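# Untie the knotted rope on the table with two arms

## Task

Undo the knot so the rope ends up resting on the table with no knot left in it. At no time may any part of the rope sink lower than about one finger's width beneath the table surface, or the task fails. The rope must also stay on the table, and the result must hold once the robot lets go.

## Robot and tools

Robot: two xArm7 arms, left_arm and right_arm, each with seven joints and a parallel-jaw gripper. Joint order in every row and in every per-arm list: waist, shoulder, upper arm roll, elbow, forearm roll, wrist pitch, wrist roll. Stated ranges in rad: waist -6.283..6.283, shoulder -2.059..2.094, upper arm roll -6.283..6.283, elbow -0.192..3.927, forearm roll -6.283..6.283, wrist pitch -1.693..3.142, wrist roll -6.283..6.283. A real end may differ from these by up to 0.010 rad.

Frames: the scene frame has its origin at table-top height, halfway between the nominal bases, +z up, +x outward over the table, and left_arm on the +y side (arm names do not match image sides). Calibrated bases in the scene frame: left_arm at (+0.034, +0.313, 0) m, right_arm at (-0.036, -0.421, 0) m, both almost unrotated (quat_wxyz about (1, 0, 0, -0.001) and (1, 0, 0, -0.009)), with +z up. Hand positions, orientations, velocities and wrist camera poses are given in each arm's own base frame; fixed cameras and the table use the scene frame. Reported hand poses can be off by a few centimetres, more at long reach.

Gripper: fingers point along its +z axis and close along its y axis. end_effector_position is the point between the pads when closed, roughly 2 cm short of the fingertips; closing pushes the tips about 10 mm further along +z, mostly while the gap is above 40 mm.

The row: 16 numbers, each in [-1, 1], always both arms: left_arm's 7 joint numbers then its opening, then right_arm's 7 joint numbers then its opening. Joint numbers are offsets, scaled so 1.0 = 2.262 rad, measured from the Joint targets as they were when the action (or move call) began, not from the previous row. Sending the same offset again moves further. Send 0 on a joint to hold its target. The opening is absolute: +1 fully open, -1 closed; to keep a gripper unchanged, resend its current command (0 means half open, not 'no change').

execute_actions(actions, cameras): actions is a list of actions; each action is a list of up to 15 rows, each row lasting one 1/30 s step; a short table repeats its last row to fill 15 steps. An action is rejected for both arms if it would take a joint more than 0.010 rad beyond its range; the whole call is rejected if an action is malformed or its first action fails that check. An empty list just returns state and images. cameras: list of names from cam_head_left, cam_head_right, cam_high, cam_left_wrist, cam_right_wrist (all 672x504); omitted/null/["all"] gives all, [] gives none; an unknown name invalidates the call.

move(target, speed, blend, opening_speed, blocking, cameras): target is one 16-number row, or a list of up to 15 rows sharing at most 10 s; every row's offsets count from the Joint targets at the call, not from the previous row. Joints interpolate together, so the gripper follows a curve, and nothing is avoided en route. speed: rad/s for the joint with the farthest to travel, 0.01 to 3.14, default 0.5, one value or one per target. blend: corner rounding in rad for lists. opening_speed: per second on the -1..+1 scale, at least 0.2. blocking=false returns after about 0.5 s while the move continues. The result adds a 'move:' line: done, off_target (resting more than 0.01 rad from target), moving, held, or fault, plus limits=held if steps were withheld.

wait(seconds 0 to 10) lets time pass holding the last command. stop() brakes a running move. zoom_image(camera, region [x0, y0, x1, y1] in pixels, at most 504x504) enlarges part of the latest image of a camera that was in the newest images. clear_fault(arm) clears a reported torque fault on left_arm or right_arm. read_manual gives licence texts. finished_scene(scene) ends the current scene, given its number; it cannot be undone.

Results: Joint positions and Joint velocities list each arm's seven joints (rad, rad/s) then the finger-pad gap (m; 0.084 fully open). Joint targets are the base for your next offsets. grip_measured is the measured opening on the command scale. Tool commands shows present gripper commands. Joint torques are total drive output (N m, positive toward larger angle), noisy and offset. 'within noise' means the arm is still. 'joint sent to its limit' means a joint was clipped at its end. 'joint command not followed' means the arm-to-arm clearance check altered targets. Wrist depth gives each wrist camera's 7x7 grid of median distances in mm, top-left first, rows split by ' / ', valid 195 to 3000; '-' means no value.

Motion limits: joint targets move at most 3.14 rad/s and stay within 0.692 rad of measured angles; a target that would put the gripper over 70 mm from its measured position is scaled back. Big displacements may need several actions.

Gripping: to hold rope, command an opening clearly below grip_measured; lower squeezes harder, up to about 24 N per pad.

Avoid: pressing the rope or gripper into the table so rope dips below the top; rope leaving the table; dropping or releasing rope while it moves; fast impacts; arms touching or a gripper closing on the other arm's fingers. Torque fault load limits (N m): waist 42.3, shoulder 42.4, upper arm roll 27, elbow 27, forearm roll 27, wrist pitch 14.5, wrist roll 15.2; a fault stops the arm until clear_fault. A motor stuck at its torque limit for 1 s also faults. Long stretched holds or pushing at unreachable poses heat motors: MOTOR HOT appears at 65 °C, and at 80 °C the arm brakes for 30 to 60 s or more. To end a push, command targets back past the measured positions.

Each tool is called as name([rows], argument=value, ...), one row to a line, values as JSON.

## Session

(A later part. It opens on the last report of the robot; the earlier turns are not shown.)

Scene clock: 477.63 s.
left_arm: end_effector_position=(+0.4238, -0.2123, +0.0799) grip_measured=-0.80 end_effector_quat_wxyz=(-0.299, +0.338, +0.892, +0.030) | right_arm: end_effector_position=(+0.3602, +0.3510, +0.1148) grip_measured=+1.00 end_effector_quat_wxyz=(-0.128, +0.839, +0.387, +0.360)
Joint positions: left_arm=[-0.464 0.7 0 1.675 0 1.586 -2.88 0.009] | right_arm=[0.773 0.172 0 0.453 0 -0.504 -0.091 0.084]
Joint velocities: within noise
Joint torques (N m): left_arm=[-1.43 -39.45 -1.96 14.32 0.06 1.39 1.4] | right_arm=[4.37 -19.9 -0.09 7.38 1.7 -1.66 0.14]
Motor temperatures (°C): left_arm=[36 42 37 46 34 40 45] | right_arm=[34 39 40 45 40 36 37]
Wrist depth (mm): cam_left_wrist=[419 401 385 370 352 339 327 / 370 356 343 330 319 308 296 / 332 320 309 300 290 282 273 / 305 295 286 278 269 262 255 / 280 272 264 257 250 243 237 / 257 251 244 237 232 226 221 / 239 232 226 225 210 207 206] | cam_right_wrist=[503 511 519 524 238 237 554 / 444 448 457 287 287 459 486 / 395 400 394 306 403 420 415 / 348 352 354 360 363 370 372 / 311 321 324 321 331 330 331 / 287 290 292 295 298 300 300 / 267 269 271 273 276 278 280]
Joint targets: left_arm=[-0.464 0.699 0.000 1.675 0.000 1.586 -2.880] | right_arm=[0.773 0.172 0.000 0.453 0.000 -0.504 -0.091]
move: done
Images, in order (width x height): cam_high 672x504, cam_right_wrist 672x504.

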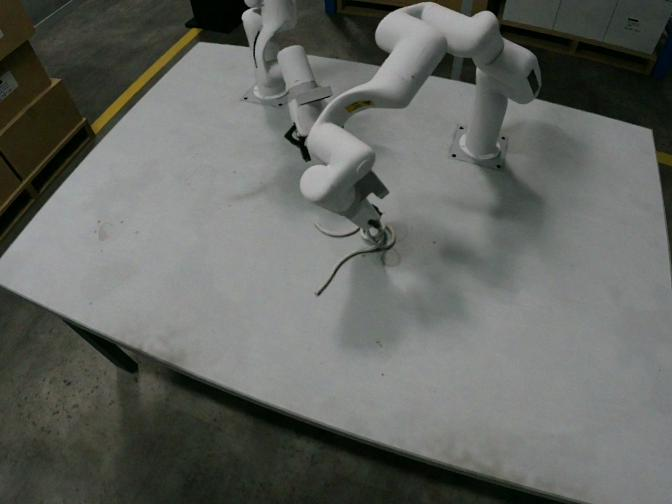

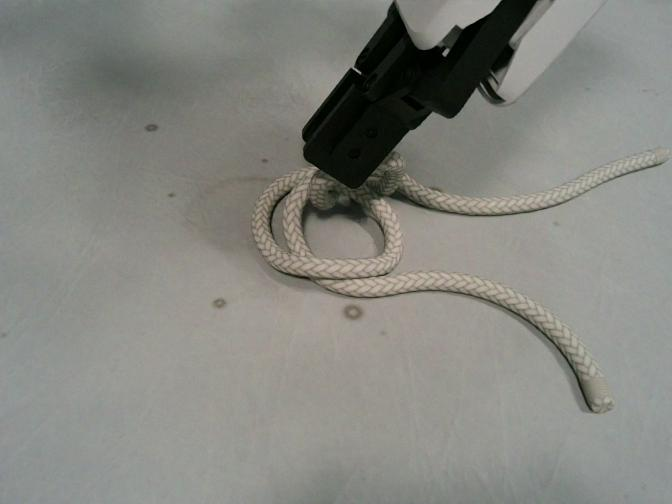

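move(target=[-0.0272,-0.0108,0,-0.0023,0,-0.1728,0,-1,0,0,0,0,0,0,0,1], speed=0.15, cameras=["cam_high","cam_right_wrist","cam_left_wrist"])

zoom_image(camera="cam_right_wrist", region=[200, 100, 500, 320])

Scene clock: 487.10 s.
left_arm: end_effector_position=(+0.4999, -0.2901, +0.0799) grip_measured=-0.80 end_effector_quat_wxyz=(-0.099, +0.381, +0.919, +0.013) | right_arm: end_effector_position=(+0.3602, +0.3510, +0.1148) grip_measured=+1.00 end_effector_quat_wxyz=(-0.128, +0.839, +0.387, +0.360)
Joint positions: left_arm=[-0.525 0.675 0 1.67 0 1.195 -2.88 0.009] | right_arm=[0.773 0.172 0 0.453 0 -0.504 -0.091 0.084]
Joint velocities: within noise
Joint torques (N m): left_arm=[-6.45 -40.07 -1.89 11.87 -0.39 -2.98 1.16] | right_arm=[3.25 -18.51 0.3 7.2 1.66 -1.46 -0.1]
Motor temperatures (°C): left_arm=[36 42 37 46 34 40 45] | right_arm=[34 39 40 45 40 36 37]
Wrist depth (mm): cam_left_wrist=[248 246 244 241 239 236 234 / 242 239 237 234 232 230 228 / 236 233 230 228 224 223 222 / 230 228 225 222 221 218 217 / 225 222 220 217 210 203 212 / 219 217 214 211 212 200 208 / 214 212 210 205 - 203 202] | cam_right_wrist=[504 510 520 529 536 542 247 / 446 448 457 465 471 476 263 / 396 399 405 410 415 344 299 / 349 352 357 348 355 367 373 / 311 321 325 321 331 331 331 / 287 289 292 295 297 300 302 / 267 269 270 273 276 278 280]
Joint targets: left_arm=[-0.525 0.675 0.000 1.670 0.000 1.195 -2.880] | right_arm=[0.773 0.172 0.000 0.453 0.000 -0.504 -0.091]
move: done
Images, in order (width x height): cam_high 672x504, cam_left_wrist 672x504, cam_right_wrist 672x504.

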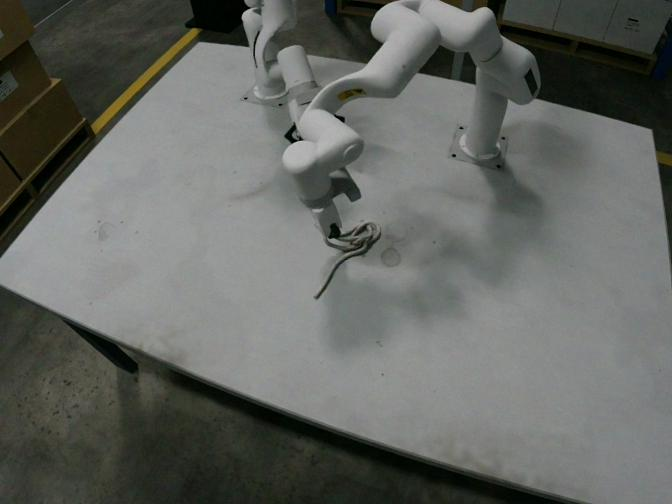

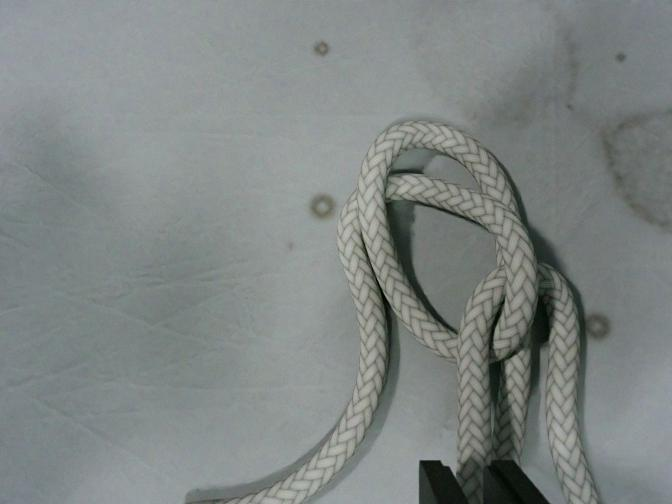

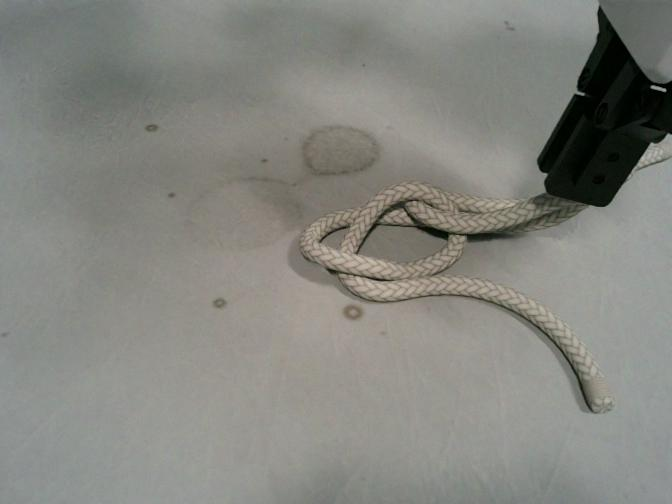

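Scaled by 1.680 from the camera's 672x504 image, which has a finer 960x720 frame.

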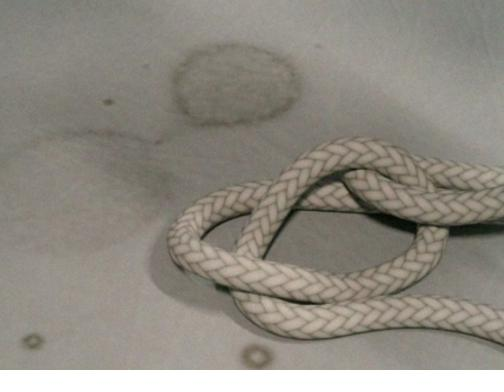

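zoom_image(camera="cam_left_wrist", region=[320, 110, 620, 410])

zoom_image(camera="cam_left_wrist", region=[420, 170, 620, 370])

Scaled by 1.680 from the camera's 672x504 image, which has a finer 960x720 frame.

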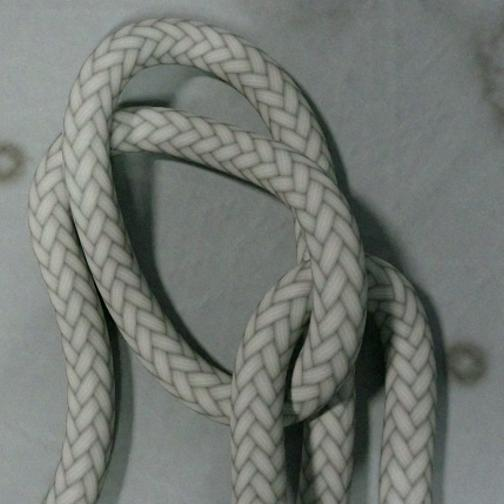

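Scaled by 2.520 from the camera's 672x504 image, which has a finer 960x720 frame.

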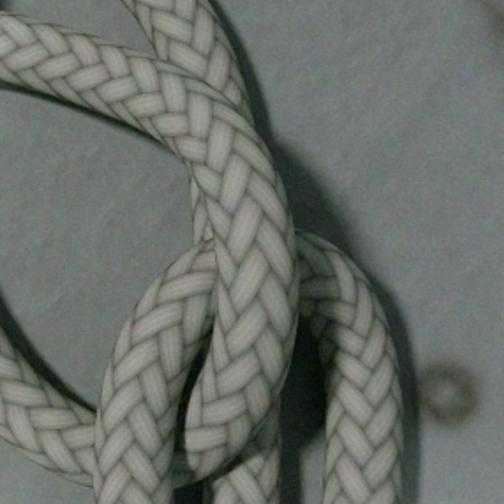

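move([
  [0,0.0313,0,-0.0118,0,-0.0431,0,-1,0,0,0,0,0,0,0,1],
  [0,0.0313,0,-0.0118,0,-0.0431,0,-0.4,0,0,0,0,0,0,0,1],
  [0,-0.0255,0,0.0241,0,0.0496,0,-0.4,0,0,0,0,0,0,0,1],
], speed=0.2, opening_speed=0.6, cameras=["cam_right_wrist","cam_left_wrist"])

zoom_image(camera="cam_left_wrist", region=[300, 60, 672, 430])

Scene clock: 543.47 s.
left_arm: end_effector_position=(+0.4998, -0.2900, +0.1300) grip_measured=-0.42 end_effector_quat_wxyz=(-0.099, +0.381, +0.919, +0.013) | right_arm: end_effector_position=(+0.3602, +0.3510, +0.1148) grip_measured=+1.00 end_effector_quat_wxyz=(-0.128, +0.839, +0.387, +0.360)
Joint positions: left_arm=[-0.525 0.618 0 1.725 0 1.307 -2.88 0.026] | right_arm=[0.773 0.172 0 0.453 0 -0.504 -0.091 0.084]
Joint velocities: within noise
Joint torques (N m): left_arm=[6.05 -39.8 0.96 15.44 -1 -0.11 0.9] | right_arm=[2.85 -17.45 1.35 7.37 1.53 -1.36 -0.33]
Motor temperatures (°C): left_arm=[36 42 37 47 34 40 45] | right_arm=[34 39 40 45 40 36 37]
Wrist depth (mm): cam_left_wrist=[305 302 299 296 293 290 287 / 297 294 291 288 286 282 280 / 289 286 283 280 267 275 273 / 282 280 277 273 271 268 267 / 276 273 271 268 260 254 261 / 269 266 264 261 258 252 255 / 262 260 259 253 253 243 249] | cam_right_wrist=[504 510 520 528 536 541 250 / 445 448 457 465 470 473 266 / 395 400 406 410 415 421 414 / 348 353 357 348 354 360 362 / 311 321 324 320 331 332 330 / 287 290 292 295 298 300 301 / 267 269 271 274 276 277 281]
Joint targets: left_arm=[-0.525 0.617 0.000 1.725 0.000 1.308 -2.880] | right_arm=[0.773 0.172 0.000 0.453 0.000 -0.504 -0.091]
move: done
Images, in order (width x height): cam_left_wrist 672x504, cam_right_wrist 672x504.

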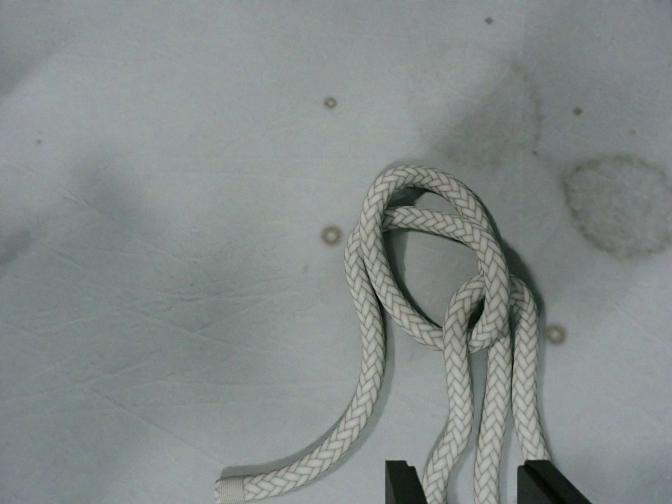

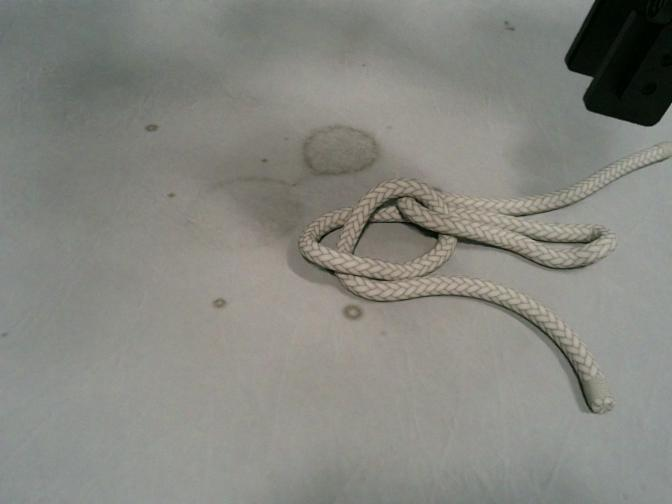

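Scaled by 1.355 from the camera's 672x504 image, which has a finer 960x720 frame.

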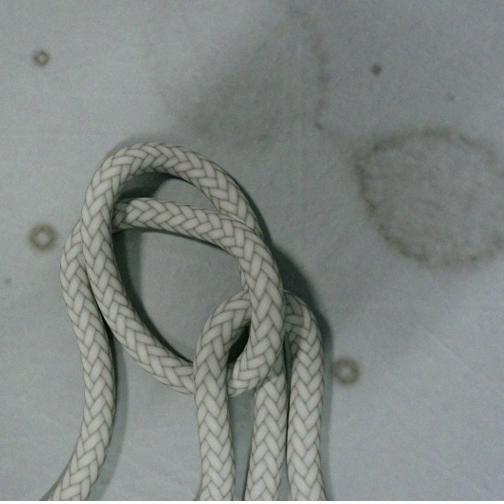

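zoom_image(camera="cam_left_wrist", region=[400, 320, 580, 500])

Scaled by 2.800 from the camera's 672x504 image, which has a finer 960x720 frame.

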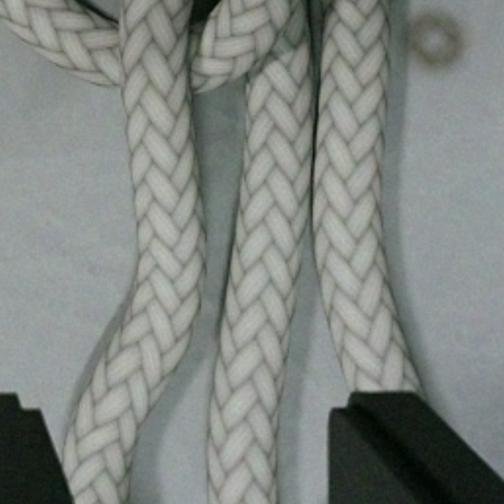

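move(target=[-0.0008,0.0527,0,-0.005,0,-0.0577,0.2078,-0.6,-0.1105,0,0,0,0,0,0,1], speed=0.3, cameras=["cam_right_wrist","cam_left_wrist"])

zoom_image(camera="cam_right_wrist", region=[270, 120, 520, 320])

Scene clock: 590.50 s.
left_arm: end_effector_position=(+0.5075, -0.2957, +0.0598) grip_measured=-0.62 end_effector_quat_wxyz=(-0.099, +0.586, +0.804, -0.011) | right_arm: end_effector_position=(+0.4358, +0.2510, +0.1148) grip_measured=+1.00 end_effector_quat_wxyz=(-0.082, +0.881, +0.279, +0.373)
Joint positions: left_arm=[-0.527 0.737 0 1.713 0 1.177 -2.41 0.017] | right_arm=[0.523 0.172 0 0.453 0 -0.504 -0.091 0.084]
Joint velocities: within noise
Joint torques (N m): left_arm=[-6.19 -31.76 -1.23 11.83 -1.36 -2.99 2.22] | right_arm=[-7.82 -16.33 1.15 7.38 1.32 -1.39 -0.59]
Motor temperatures (°C): left_arm=[36 42 37 48 34 40 45] | right_arm=[34 39 40 45 40 36 37]
Wrist depth (mm): cam_left_wrist=[232 225 219 214 209 204 200 / 227 221 214 209 205 200 197 / 222 217 208 204 201 196 - / 218 213 207 203 - - - / 214 209 204 197 - - - / 210 205 200 197 - - - / 205 201 197 - - - -] | cam_right_wrist=[503 - 235 506 536 546 556 / 443 - 268 464 470 479 486 / 395 372 327 411 415 421 427 / 347 352 355 360 365 369 373 / 314 320 317 321 330 335 331 / 287 290 292 295 298 300 303 / 266 269 271 274 276 278 280]
Joint targets: left_arm=[-0.527 0.737 0.000 1.713 0.000 1.177 -2.410] | right_arm=[0.523 0.172 0.000 0.453 0.000 -0.504 -0.091]
move: done
Images, in order (width x height): cam_left_wrist 672x504, cam_right_wrist 672x504.

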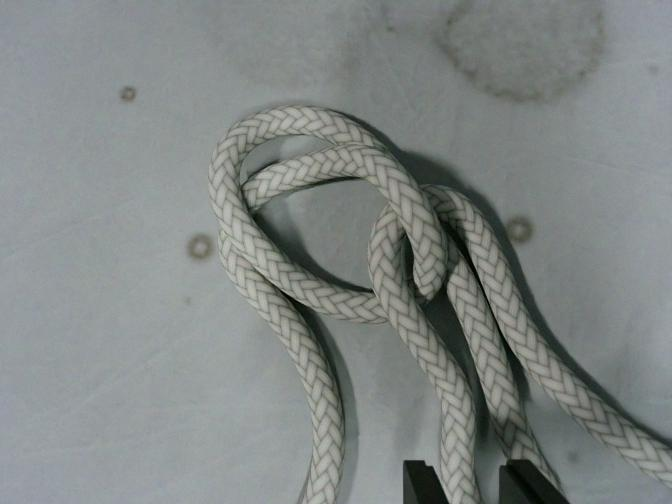

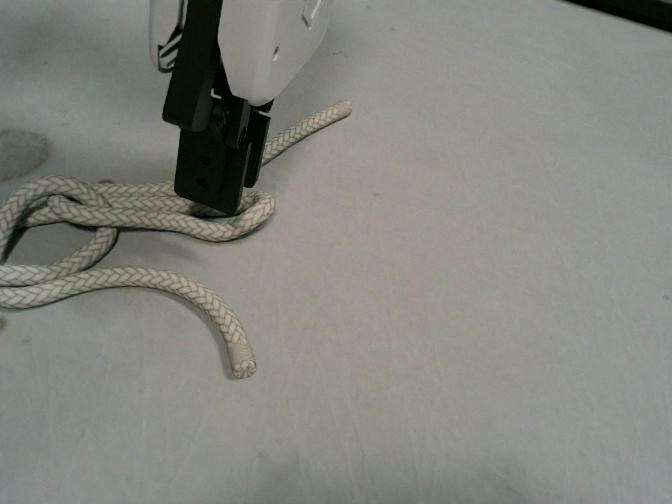

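Scaled by 2.016 from the camera's 672x504 image, which has a finer 960x720 frame.

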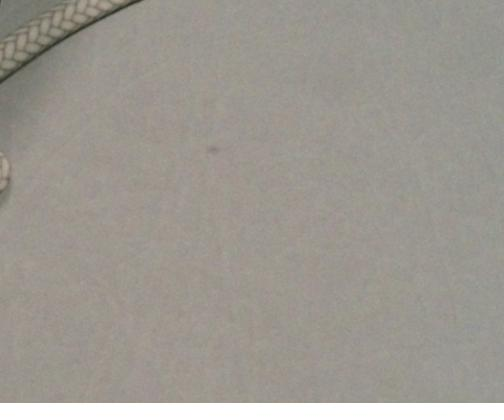

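zoom_image(camera="cam_right_wrist", region=[100, 120, 300, 280])

zoom_image(camera="cam_left_wrist", region=[372, 354, 572, 504])

Scaled by 2.520 from the camera's 672x504 image, which has a finer 960x720 frame.

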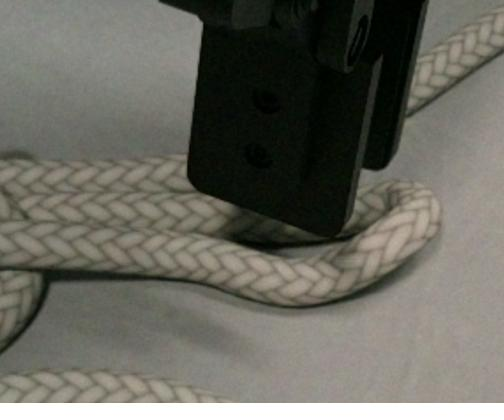

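Scaled by 2.520 from the camera's 672x504 image, which has a finer 960x720 frame.

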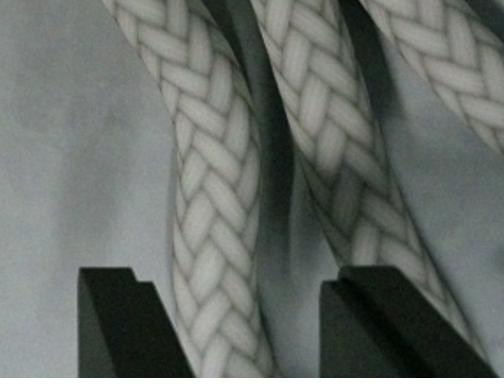

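move([
  [-0.0024,0.0263,0,0.0045,0,-0.0223,0,-0.655,0,0,0,0,0,0,0,1],
  [-0.0024,0.0263,0,0.0045,0,-0.0223,0,-1,0,0,0,0,0,0,0,1],
], speed=0.08, opening_speed=0.4, cameras=["cam_right_wrist","cam_left_wrist"])

zoom_image(camera="cam_right_wrist", region=[100, 120, 300, 280])

zoom_image(camera="cam_left_wrist", region=[372, 354, 572, 504])

Scene clock: 624.43 s.
left_arm: end_effector_position=(+0.5093, -0.3005, +0.0295) grip_measured=-0.80 end_effector_quat_wxyz=(-0.099, +0.588, +0.803, -0.010) | right_arm: end_effector_position=(+0.4358, +0.2510, +0.1148) grip_measured=+1.00 end_effector_quat_wxyz=(-0.082, +0.881, +0.279, +0.373)
Joint positions: left_arm=[-0.532 0.796 0 1.724 0 1.127 -2.41 0.009] | right_arm=[0.523 0.172 0 0.453 0 -0.504 -0.091 0.084]
Joint velocities: within noise
Joint torques (N m): left_arm=[-6.22 -31.84 0.89 13.98 -1.87 -2.89 2] | right_arm=[-7.47 -15.9 -0.39 7.42 1.75 -1.34 -0.33]
Motor temperatures (°C): left_arm=[36 42 37 47 34 40 45] | right_arm=[34 39 40 45 40 36 37]
Wrist depth (mm): cam_left_wrist=[197 - - - - - - / - - - - - - - / - - - - - - - / - - - - - - - / - - - - - - - / - - - - - - - / - - - - - - -] | cam_right_wrist=[502 - 240 311 535 547 559 / 445 430 255 445 468 476 486 / 396 371 303 399 416 421 427 / 347 352 347 360 364 369 373 / 315 320 317 321 331 336 330 / 287 289 292 294 298 300 303 / 266 269 271 273 276 278 280]
Joint targets: left_arm=[-0.532 0.796 0.000 1.724 0.000 1.127 -2.410] | right_arm=[0.523 0.172 0.000 0.453 0.000 -0.504 -0.091]
move: done
Images, in order (width x height): cam_left_wrist 672x504, cam_right_wrist 672x504.

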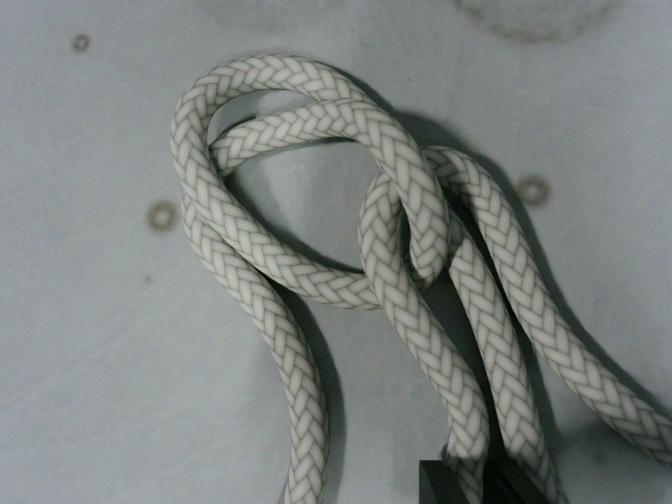

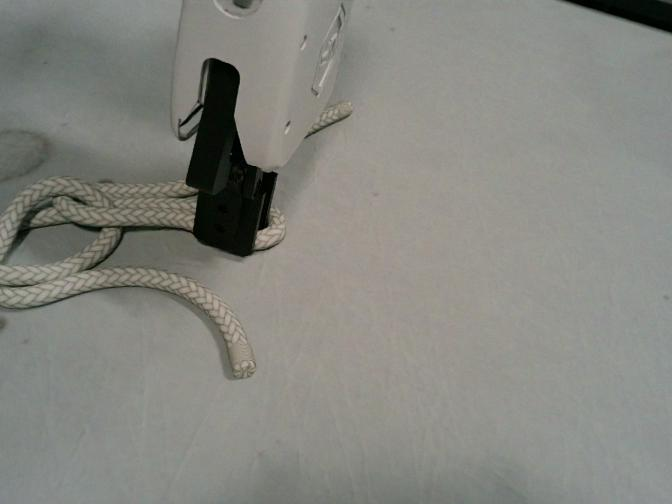

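Scaled by 2.520 from the camera's 672x504 image, which has a finer 960x720 frame.

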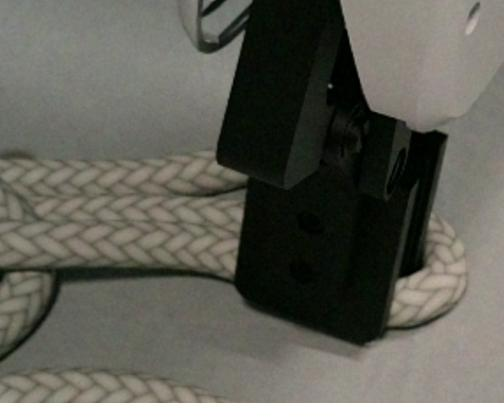

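Scaled by 2.520 from the camera's 672x504 image, which has a finer 960x720 frame.

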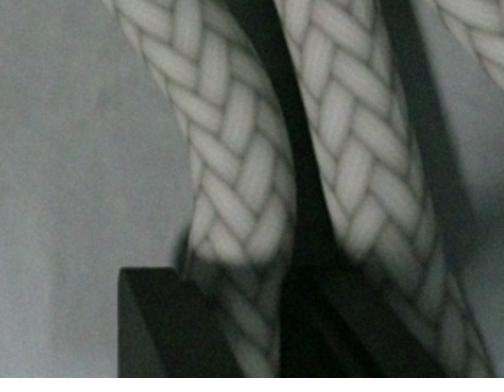

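move([
  [0,-0.0322,0,0.0123,0,0.045,0,-1,0,0,0,0,0,0,0,1],
  [0.137,-0.2225,0,-0.2762,0,-0.0975,-0.1746,-1,0.1105,0,0,0,0,0,0,1],
], speed=0.3, blend=0.03, cameras=["cam_high","cam_right_wrist","cam_left_wrist"])

zoom_image(camera="cam_right_wrist", region=[270, 120, 570, 320])

Scene clock: 684.07 s.
left_arm: end_effector_position=(+0.4741, -0.1076, +0.0933) grip_measured=-0.81 end_effector_quat_wxyz=(-0.050, +0.276, +0.960, -0.003) | right_arm: end_effector_position=(+0.3602, +0.3510, +0.1148) grip_measured=+1.00 end_effector_quat_wxyz=(-0.128, +0.839, +0.387, +0.360)
Joint positions: left_arm=[-0.223 0.293 0 1.099 0 0.906 -2.805 0.009] | right_arm=[0.773 0.172 0 0.453 0 -0.504 -0.091 0.084]
Joint velocities: within noise
Joint torques (N m): left_arm=[5.98 -31.72 0.1 11.1 -2.27 -3.27 -1.93] | right_arm=[7.88 -16.01 -1.97 7.13 1.53 -1.44 -0.32]
Motor temperatures (°C): left_arm=[36 42 37 47 34 40 45] | right_arm=[34 39 40 45 40 36 37]
Wrist depth (mm): cam_left_wrist=[242 241 239 237 236 234 233 / 239 238 236 234 233 231 230 / 236 234 233 231 230 229 227 / 233 232 230 229 227 226 225 / 231 228 228 226 225 224 222 / 228 226 225 223 222 221 219 / 225 214 213 - - 218 217] | cam_right_wrist=[503 511 499 508 537 547 557 / 445 448 454 463 468 478 484 / 396 399 405 387 405 419 422 / 348 353 357 350 364 369 372 / 311 321 324 320 330 331 331 / 287 289 292 295 298 300 300 / 267 269 271 273 276 278 280]
Joint targets: left_arm=[-0.223 0.293 0.000 1.099 0.000 0.906 -2.805] | right_arm=[0.773 0.172 0.000 0.453 0.000 -0.504 -0.091]
move: done
Images, in order (width x height): cam_high 672x504, cam_left_wrist 672x504, cam_right_wrist 672x504.

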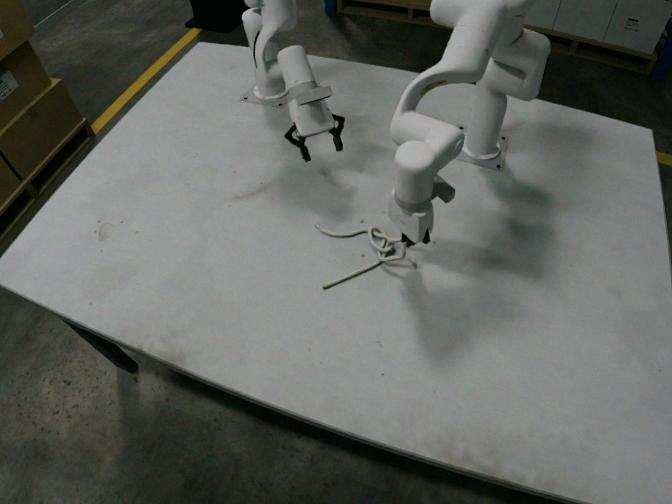

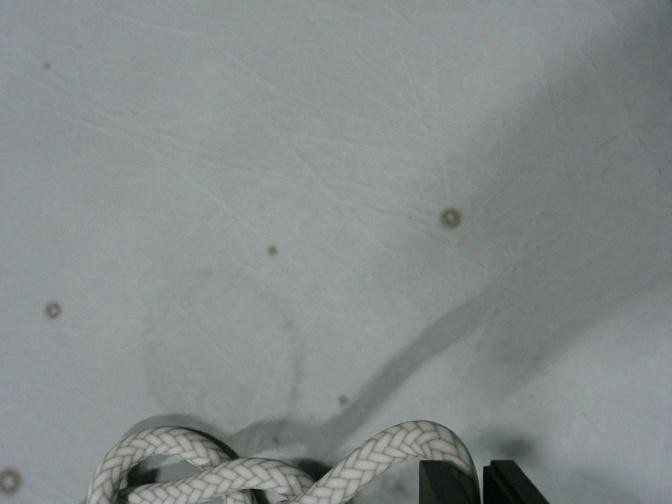

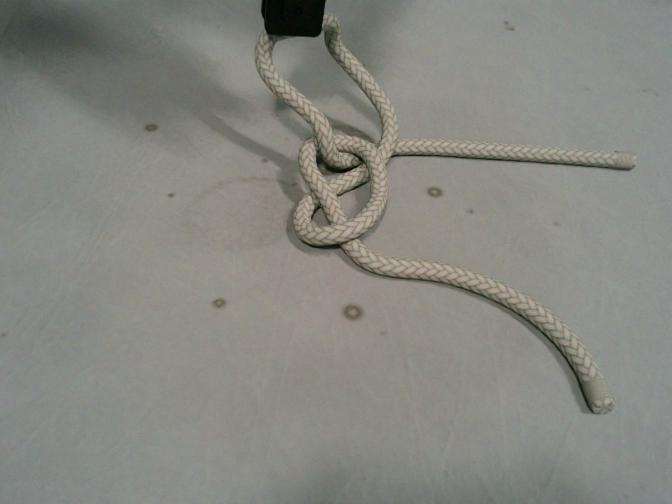

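Scaled by 1.680 from the camera's 672x504 image, which has a finer 960x720 frame.

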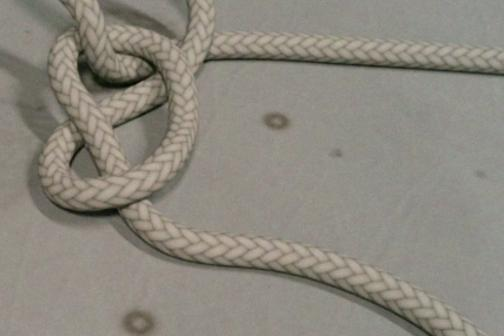

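zoom_image(camera="cam_right_wrist", region=[270, 100, 430, 270])

zoom_image(camera="cam_high", region=[340, 210, 430, 280])

Scaled by 2.965 from the camera's 672x504 image, which has a finer 960x720 frame.

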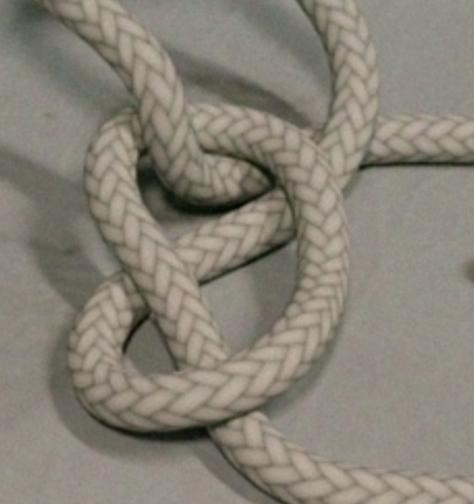

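Scaled by 5.600 from the camera's 672x504 image, which has a finer 960x720 frame.

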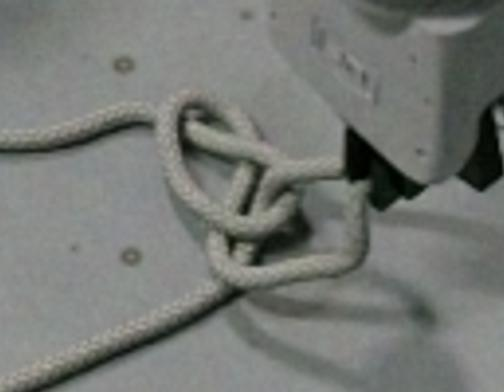

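zoom_image(camera="cam_right_wrist", region=[350, 110, 430, 180])

zoom_image(camera="cam_high", region=[365, 235, 405, 270])

zoom_image(camera="cam_left_wrist", region=[60, 404, 360, 504])

Scaled by 6.300 from the camera's 672x504 image, which has a finer 960x720 frame.

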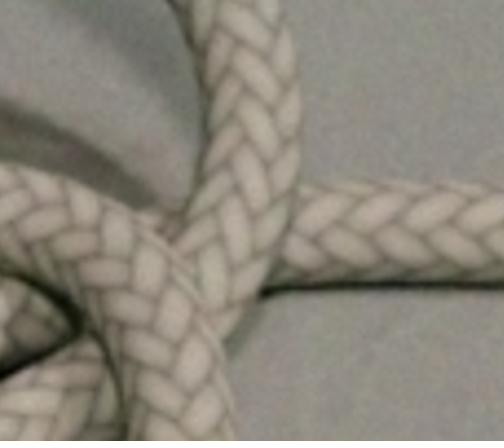

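Scaled by 12.600 from the camera's 672x504 image, which has a finer 960x720 frame.

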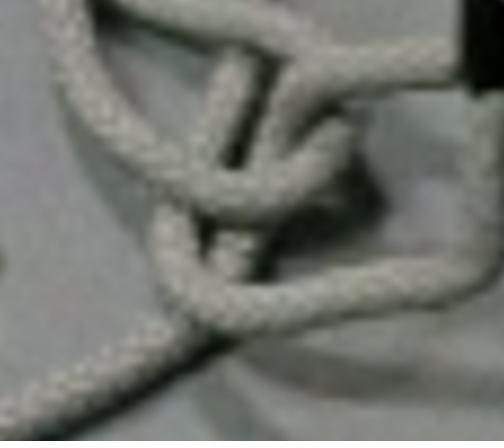

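Scaled by 1.680 from the camera's 672x504 image, which has a finer 960x720 frame.

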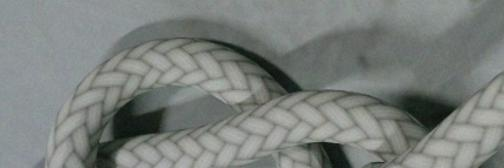

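move([
  [0,0.055,0,-0.0141,0,-0.0691,0,-1,0,0,0,0,0,0,0,1],
  [0,0.055,0,-0.0141,0,-0.0691,0,-0.4,0,0,0,0,0,0,0,1],
  [0,0,0,0,0,0,0,-0.4,0,0,0,0,0,0,0,1],
  [-0.031,-0.0436,0,0.0332,0,0.0768,0,-0.4,0,0,0,0,0,0,0,1],
], speed=0.25, opening_speed=0.6, cameras=["cam_right_wrist","cam_left_wrist"])

zoom_image(camera="cam_left_wrist", region=[100, 150, 500, 504])

Scene clock: 743.33 s.
left_arm: end_effector_position=(+0.4654, -0.1405, +0.1600) grip_measured=-0.42 end_effector_quat_wxyz=(-0.050, +0.309, +0.950, -0.001) | right_arm: end_effector_position=(+0.3602, +0.3510, +0.1148) grip_measured=+1.00 end_effector_quat_wxyz=(-0.128, +0.839, +0.387, +0.360)
Joint positions: left_arm=[-0.293 0.194 0 1.174 0 1.08 -2.805 0.026] | right_arm=[0.773 0.172 0 0.453 0 -0.504 -0.091 0.084]
Joint velocities: within noise
Joint torques (N m): left_arm=[-6.52 -30.44 -1.05 15.41 -2.18 -0.42 -1.66] | right_arm=[6.88 -15.88 -2.11 7.37 1.44 -1.3 -0.51]
Motor temperatures (°C): left_arm=[36 42 37 47 34 40 45] | right_arm=[34 39 40 45 40 36 37]
Wrist depth (mm): cam_left_wrist=[313 311 309 307 305 302 300 / 309 307 305 303 300 299 297 / 305 303 301 299 297 295 293 / 300 299 297 296 293 292 290 / 298 296 294 292 291 289 287 / 294 292 290 288 285 285 283 / 290 288 277 278 282 281 279] | cam_right_wrist=[503 512 520 529 536 546 556 / 445 448 459 447 470 477 485 / 395 400 404 386 403 420 420 / 349 353 357 349 364 369 373 / 311 321 324 320 330 331 331 / 286 289 292 295 297 299 300 / 266 269 271 274 276 278 281]
Joint targets: left_arm=[-0.293 0.194 0.000 1.174 0.000 1.080 -2.805] | right_arm=[0.773 0.172 0.000 0.453 0.000 -0.504 -0.091]
move: done
Images, in order (width x height): cam_left_wrist 672x504, cam_right_wrist 672x504.

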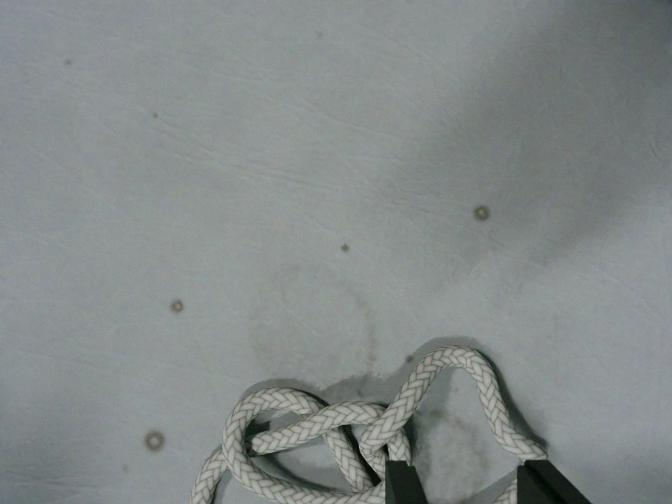

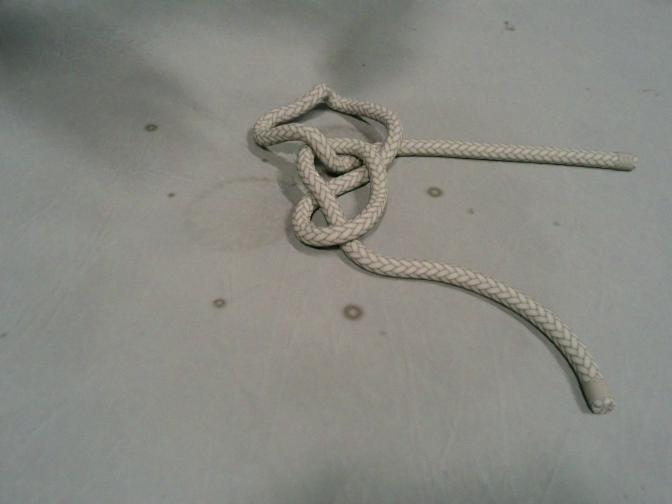

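Scaled by 1.260 from the camera's 672x504 image, which has a finer 960x720 frame.

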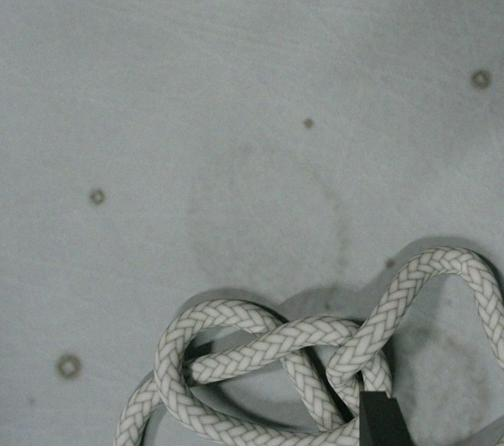

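move(target=[0.0064,0.0223,0,-0.1258,0,-0.1923,0.2763,-0.48,0,0,0,0,0,0,0,1], speed=0.4, cameras=["cam_right_wrist","cam_left_wrist"])

zoom_image(camera="cam_right_wrist", region=[220, 50, 420, 210])

Scene clock: 773.67 s.
left_arm: end_effector_position=(+0.4477, -0.1281, +0.0599) grip_measured=-0.50 end_effector_quat_wxyz=(+0.000, +0.581, +0.814, +0.000) | right_arm: end_effector_position=(+0.3602, +0.3510, +0.1148) grip_measured=+1.00 end_effector_quat_wxyz=(-0.128, +0.839, +0.387, +0.360)
Joint positions: left_arm=[-0.278 0.245 0 0.889 0 0.645 -2.18 0.022] | right_arm=[0.773 0.172 0 0.453 0 -0.504 -0.091 0.084]
Joint velocities: within noise
Joint torques (N m): left_arm=[6.12 -19.76 1.5 10.12 -2.25 -3.38 2.11] | right_arm=[5.98 -16.45 -2.34 7.45 1.32 -1.39 -0.42]
Motor temperatures (°C): left_arm=[36 42 37 48 34 40 45] | right_arm=[34 39 40 45 40 36 37]
Wrist depth (mm): cam_left_wrist=[- - - - - - - / - - - - - - - / - - - - - - - / - - - - - - - / - - - - - - - / - - - - - - - / - - - - - - -] | cam_right_wrist=[504 489 331 508 536 547 555 / 444 449 370 446 469 477 485 / 395 400 405 386 404 421 421 / 348 352 357 350 364 369 373 / 311 321 324 321 330 331 330 / 286 289 291 295 298 300 300 / 266 269 271 273 276 278 281]
Joint targets: left_arm=[-0.278 0.245 0.000 0.889 0.000 0.645 -2.180] | right_arm=[0.773 0.172 0.000 0.453 0.000 -0.504 -0.091]
move: done
Images, in order (width x height): cam_left_wrist 672x504, cam_right_wrist 672x504.

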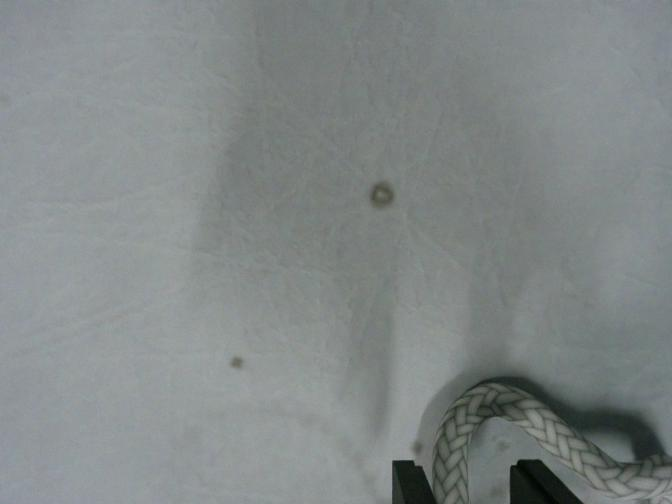

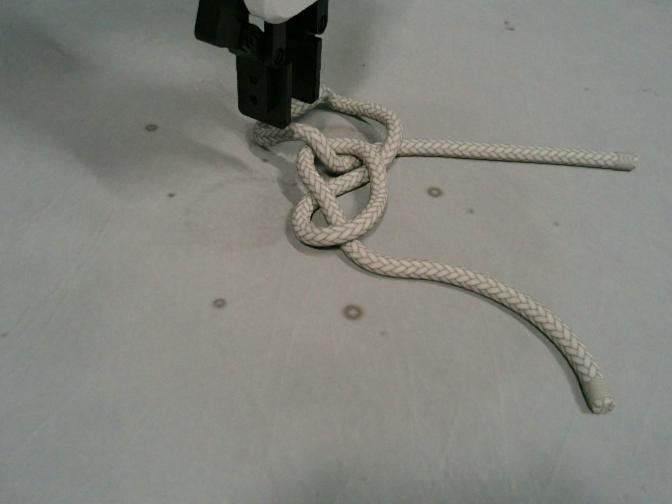

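Scaled by 2.520 from the camera's 672x504 image, which has a finer 960x720 frame.

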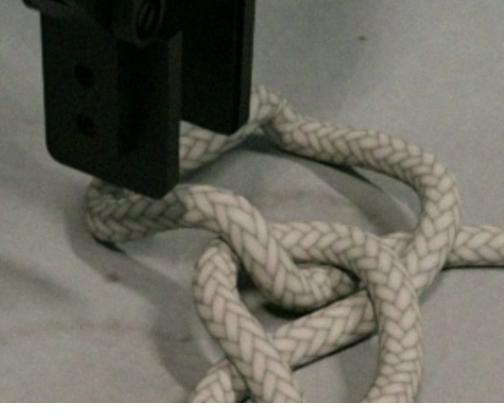

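move([
  [-0.0041,0.039,0,0.0015,0,-0.0379,0,-0.48,0,0,0,0,0,0,0,1],
  [-0.0041,0.039,0,0.0015,0,-0.0379,0,-1,0,0,0,0,0,0,0,1],
  [-0.0041,-0.0158,0,0.0103,0,0.0256,0,-1,0,0,0,0,0,0,0,1],
], speed=0.12, opening_speed=0.5, cameras=["cam_right_wrist","cam_left_wrist"])

zoom_image(camera="cam_right_wrist", region=[220, 50, 420, 250])

Scene clock: 795.13 s.
left_arm: end_effector_position=(+0.4498, -0.1332, +0.0803) grip_measured=-0.79 end_effector_quat_wxyz=(+0.001, +0.585, +0.811, +0.000) | right_arm: end_effector_position=(+0.3602, +0.3510, +0.1148) grip_measured=+1.00 end_effector_quat_wxyz=(-0.128, +0.839, +0.387, +0.360)
Joint positions: left_arm=[-0.288 0.209 0 0.913 0 0.703 -2.18 0.009] | right_arm=[0.773 0.172 0 0.453 0 -0.504 -0.091 0.084]
Joint velocities: within noise
Joint torques (N m): left_arm=[-6.19 -28.88 -1.19 13.85 -2.15 -0.86 1.97] | right_arm=[4.87 -16.1 -2.29 7.15 1.48 -1.44 -0.44]
Motor temperatures (°C): left_arm=[36 41 37 47 34 40 45] | right_arm=[34 39 40 45 40 36 37]
Wrist depth (mm): cam_left_wrist=[208 208 208 208 207 207 207 / 209 208 208 207 207 207 207 / 208 208 208 208 207 207 207 / 209 208 208 207 207 207 207 / 208 208 208 207 207 207 207 / 208 208 208 207 207 207 207 / 208 208 208 208 - 207 206] | cam_right_wrist=[504 510 351 528 536 545 557 / 445 448 453 443 470 477 485 / 395 399 405 388 403 421 427 / 348 352 357 350 365 369 372 / 311 321 324 320 330 331 331 / 287 289 292 295 298 300 300 / 267 269 271 273 276 278 281]
Joint targets: left_arm=[-0.288 0.209 0.000 0.913 0.000 0.703 -2.180] | right_arm=[0.773 0.172 0.000 0.453 0.000 -0.504 -0.091]
move: done
Images, in order (width x height): cam_left_wrist 672x504, cam_right_wrist 672x504.

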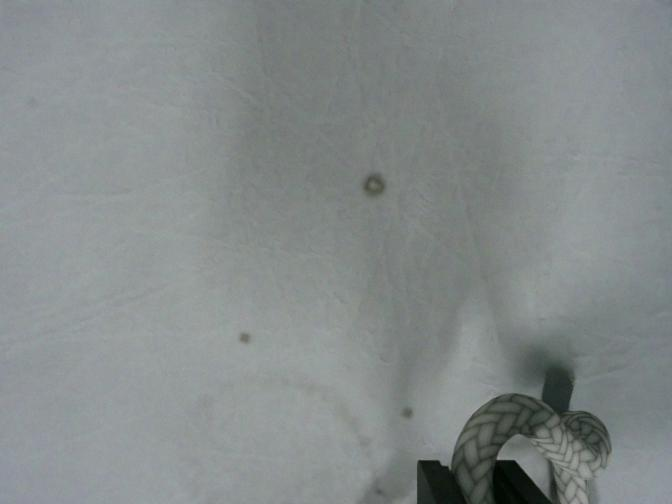

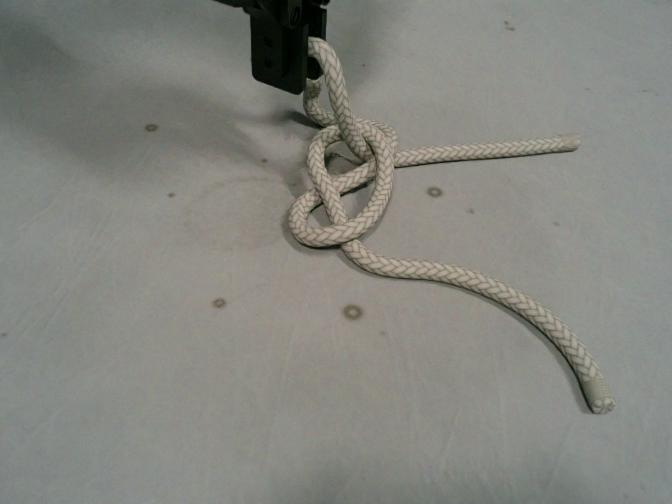

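Scaled by 2.520 from the camera's 672x504 image, which has a finer 960x720 frame.

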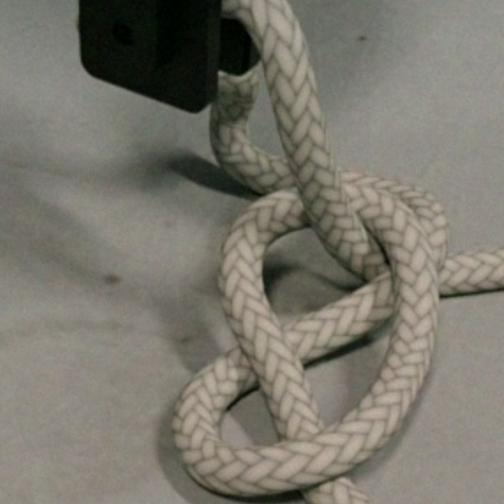

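move(target=[0.0646,-0.136,0,-0.1878,0,-0.0513,0,-1,0,0,0,0,0,0,0,1], speed=0.2, cameras=["cam_right_wrist","cam_high"])

zoom_image(camera="cam_right_wrist", region=[220, 50, 420, 250])

Scene clock: 804.47 s.
left_arm: end_effector_position=(+0.3500, -0.0500, +0.0699) grip_measured=-0.79 end_effector_quat_wxyz=(+0.000, +0.524, +0.852, +0.000) | right_arm: end_effector_position=(+0.3602, +0.3510, +0.1148) grip_measured=+1.00 end_effector_quat_wxyz=(-0.128, +0.839, +0.387, +0.360)
Joint positions: left_arm=[-0.141 -0.099 0 0.488 0 0.587 -2.18 0.009] | right_arm=[0.773 0.172 0 0.453 0 -0.504 -0.091 0.084]
Joint velocities: within noise
Joint torques (N m): left_arm=[6.21 -21.03 1.74 9.52 -2.13 -3.46 1.8] | right_arm=[4.11 -16.08 -2.12 7.36 1.36 -1.49 -0.41]
Motor temperatures (°C): left_arm=[36 41 37 47 34 40 45] | right_arm=[34 39 40 45 40 36 37]
Wrist depth (mm): cam_left_wrist=[199 199 199 198 198 198 197 / 199 199 199 198 198 198 197 / 199 199 199 198 198 198 197 / 199 199 198 198 198 198 197 / 199 198 198 198 198 198 197 / 199 199 198 198 198 197 197 / 199 199 198 198 - - 197] | cam_right_wrist=[346 510 519 530 536 547 558 / 426 451 457 465 470 479 485 / 395 388 379 411 414 421 428 / 349 352 356 358 360 369 372 / 311 320 324 320 331 331 330 / 287 290 291 295 298 300 303 / 267 269 271 273 276 278 281]
Joint targets: left_arm=[-0.141 -0.099 0.000 0.488 0.000 0.587 -2.180] | right_arm=[0.773 0.172 0.000 0.453 0.000 -0.504 -0.091]
move: done
Images, in order (width x height): cam_high 672x504, cam_right_wrist 672x504.

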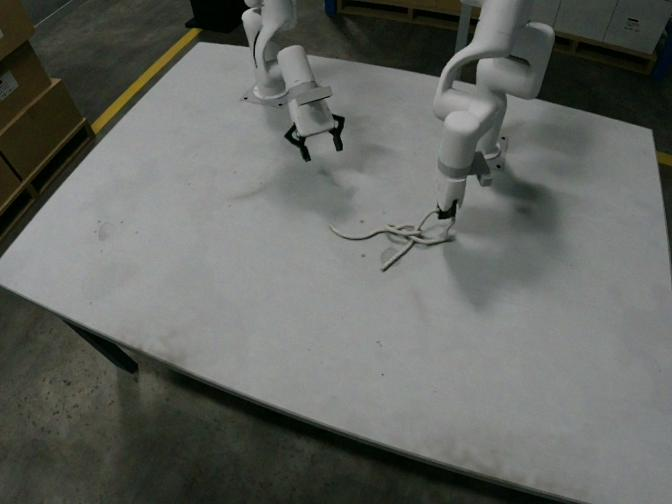

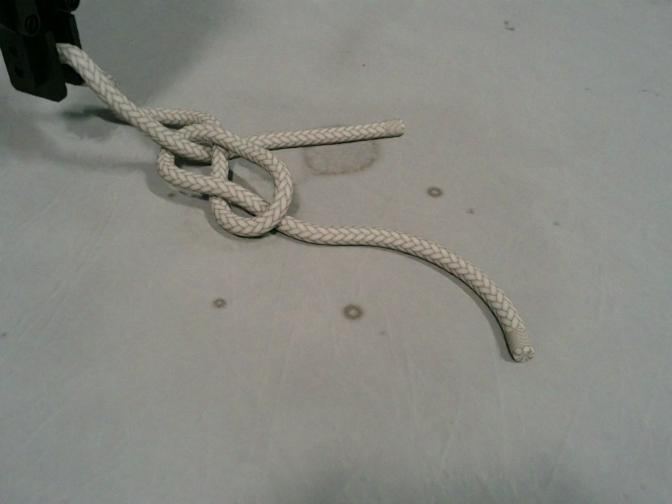

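Scaled by 2.520 from the camera's 672x504 image, which has a finer 960x720 frame.

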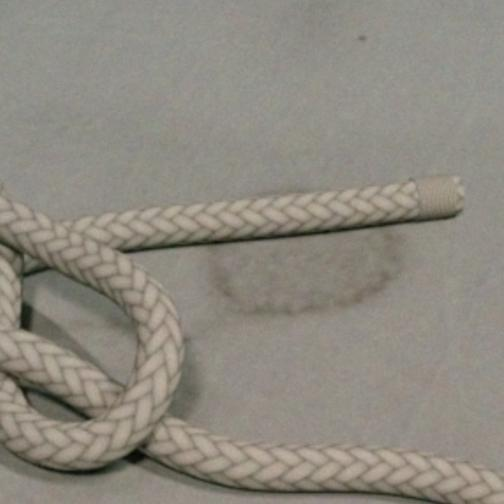

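zoom_image(camera="cam_right_wrist", region=[40, 30, 310, 250])

zoom_image(camera="cam_high", region=[370, 190, 470, 280])

Scaled by 1.867 from the camera's 672x504 image, which has a finer 960x720 frame.

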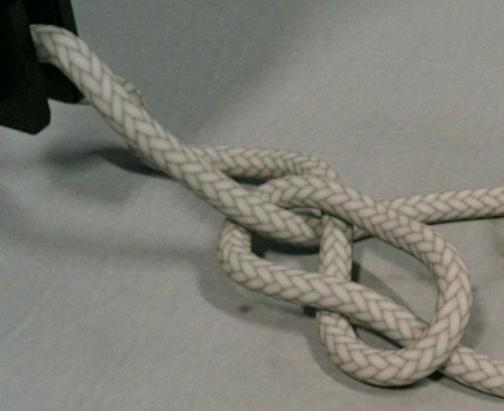

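Scaled by 5.040 from the camera's 672x504 image, which has a finer 960x720 frame.

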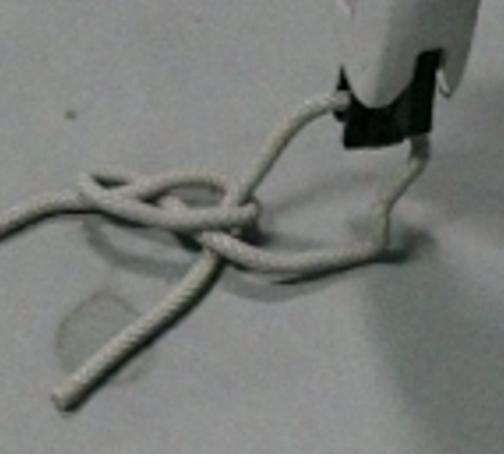

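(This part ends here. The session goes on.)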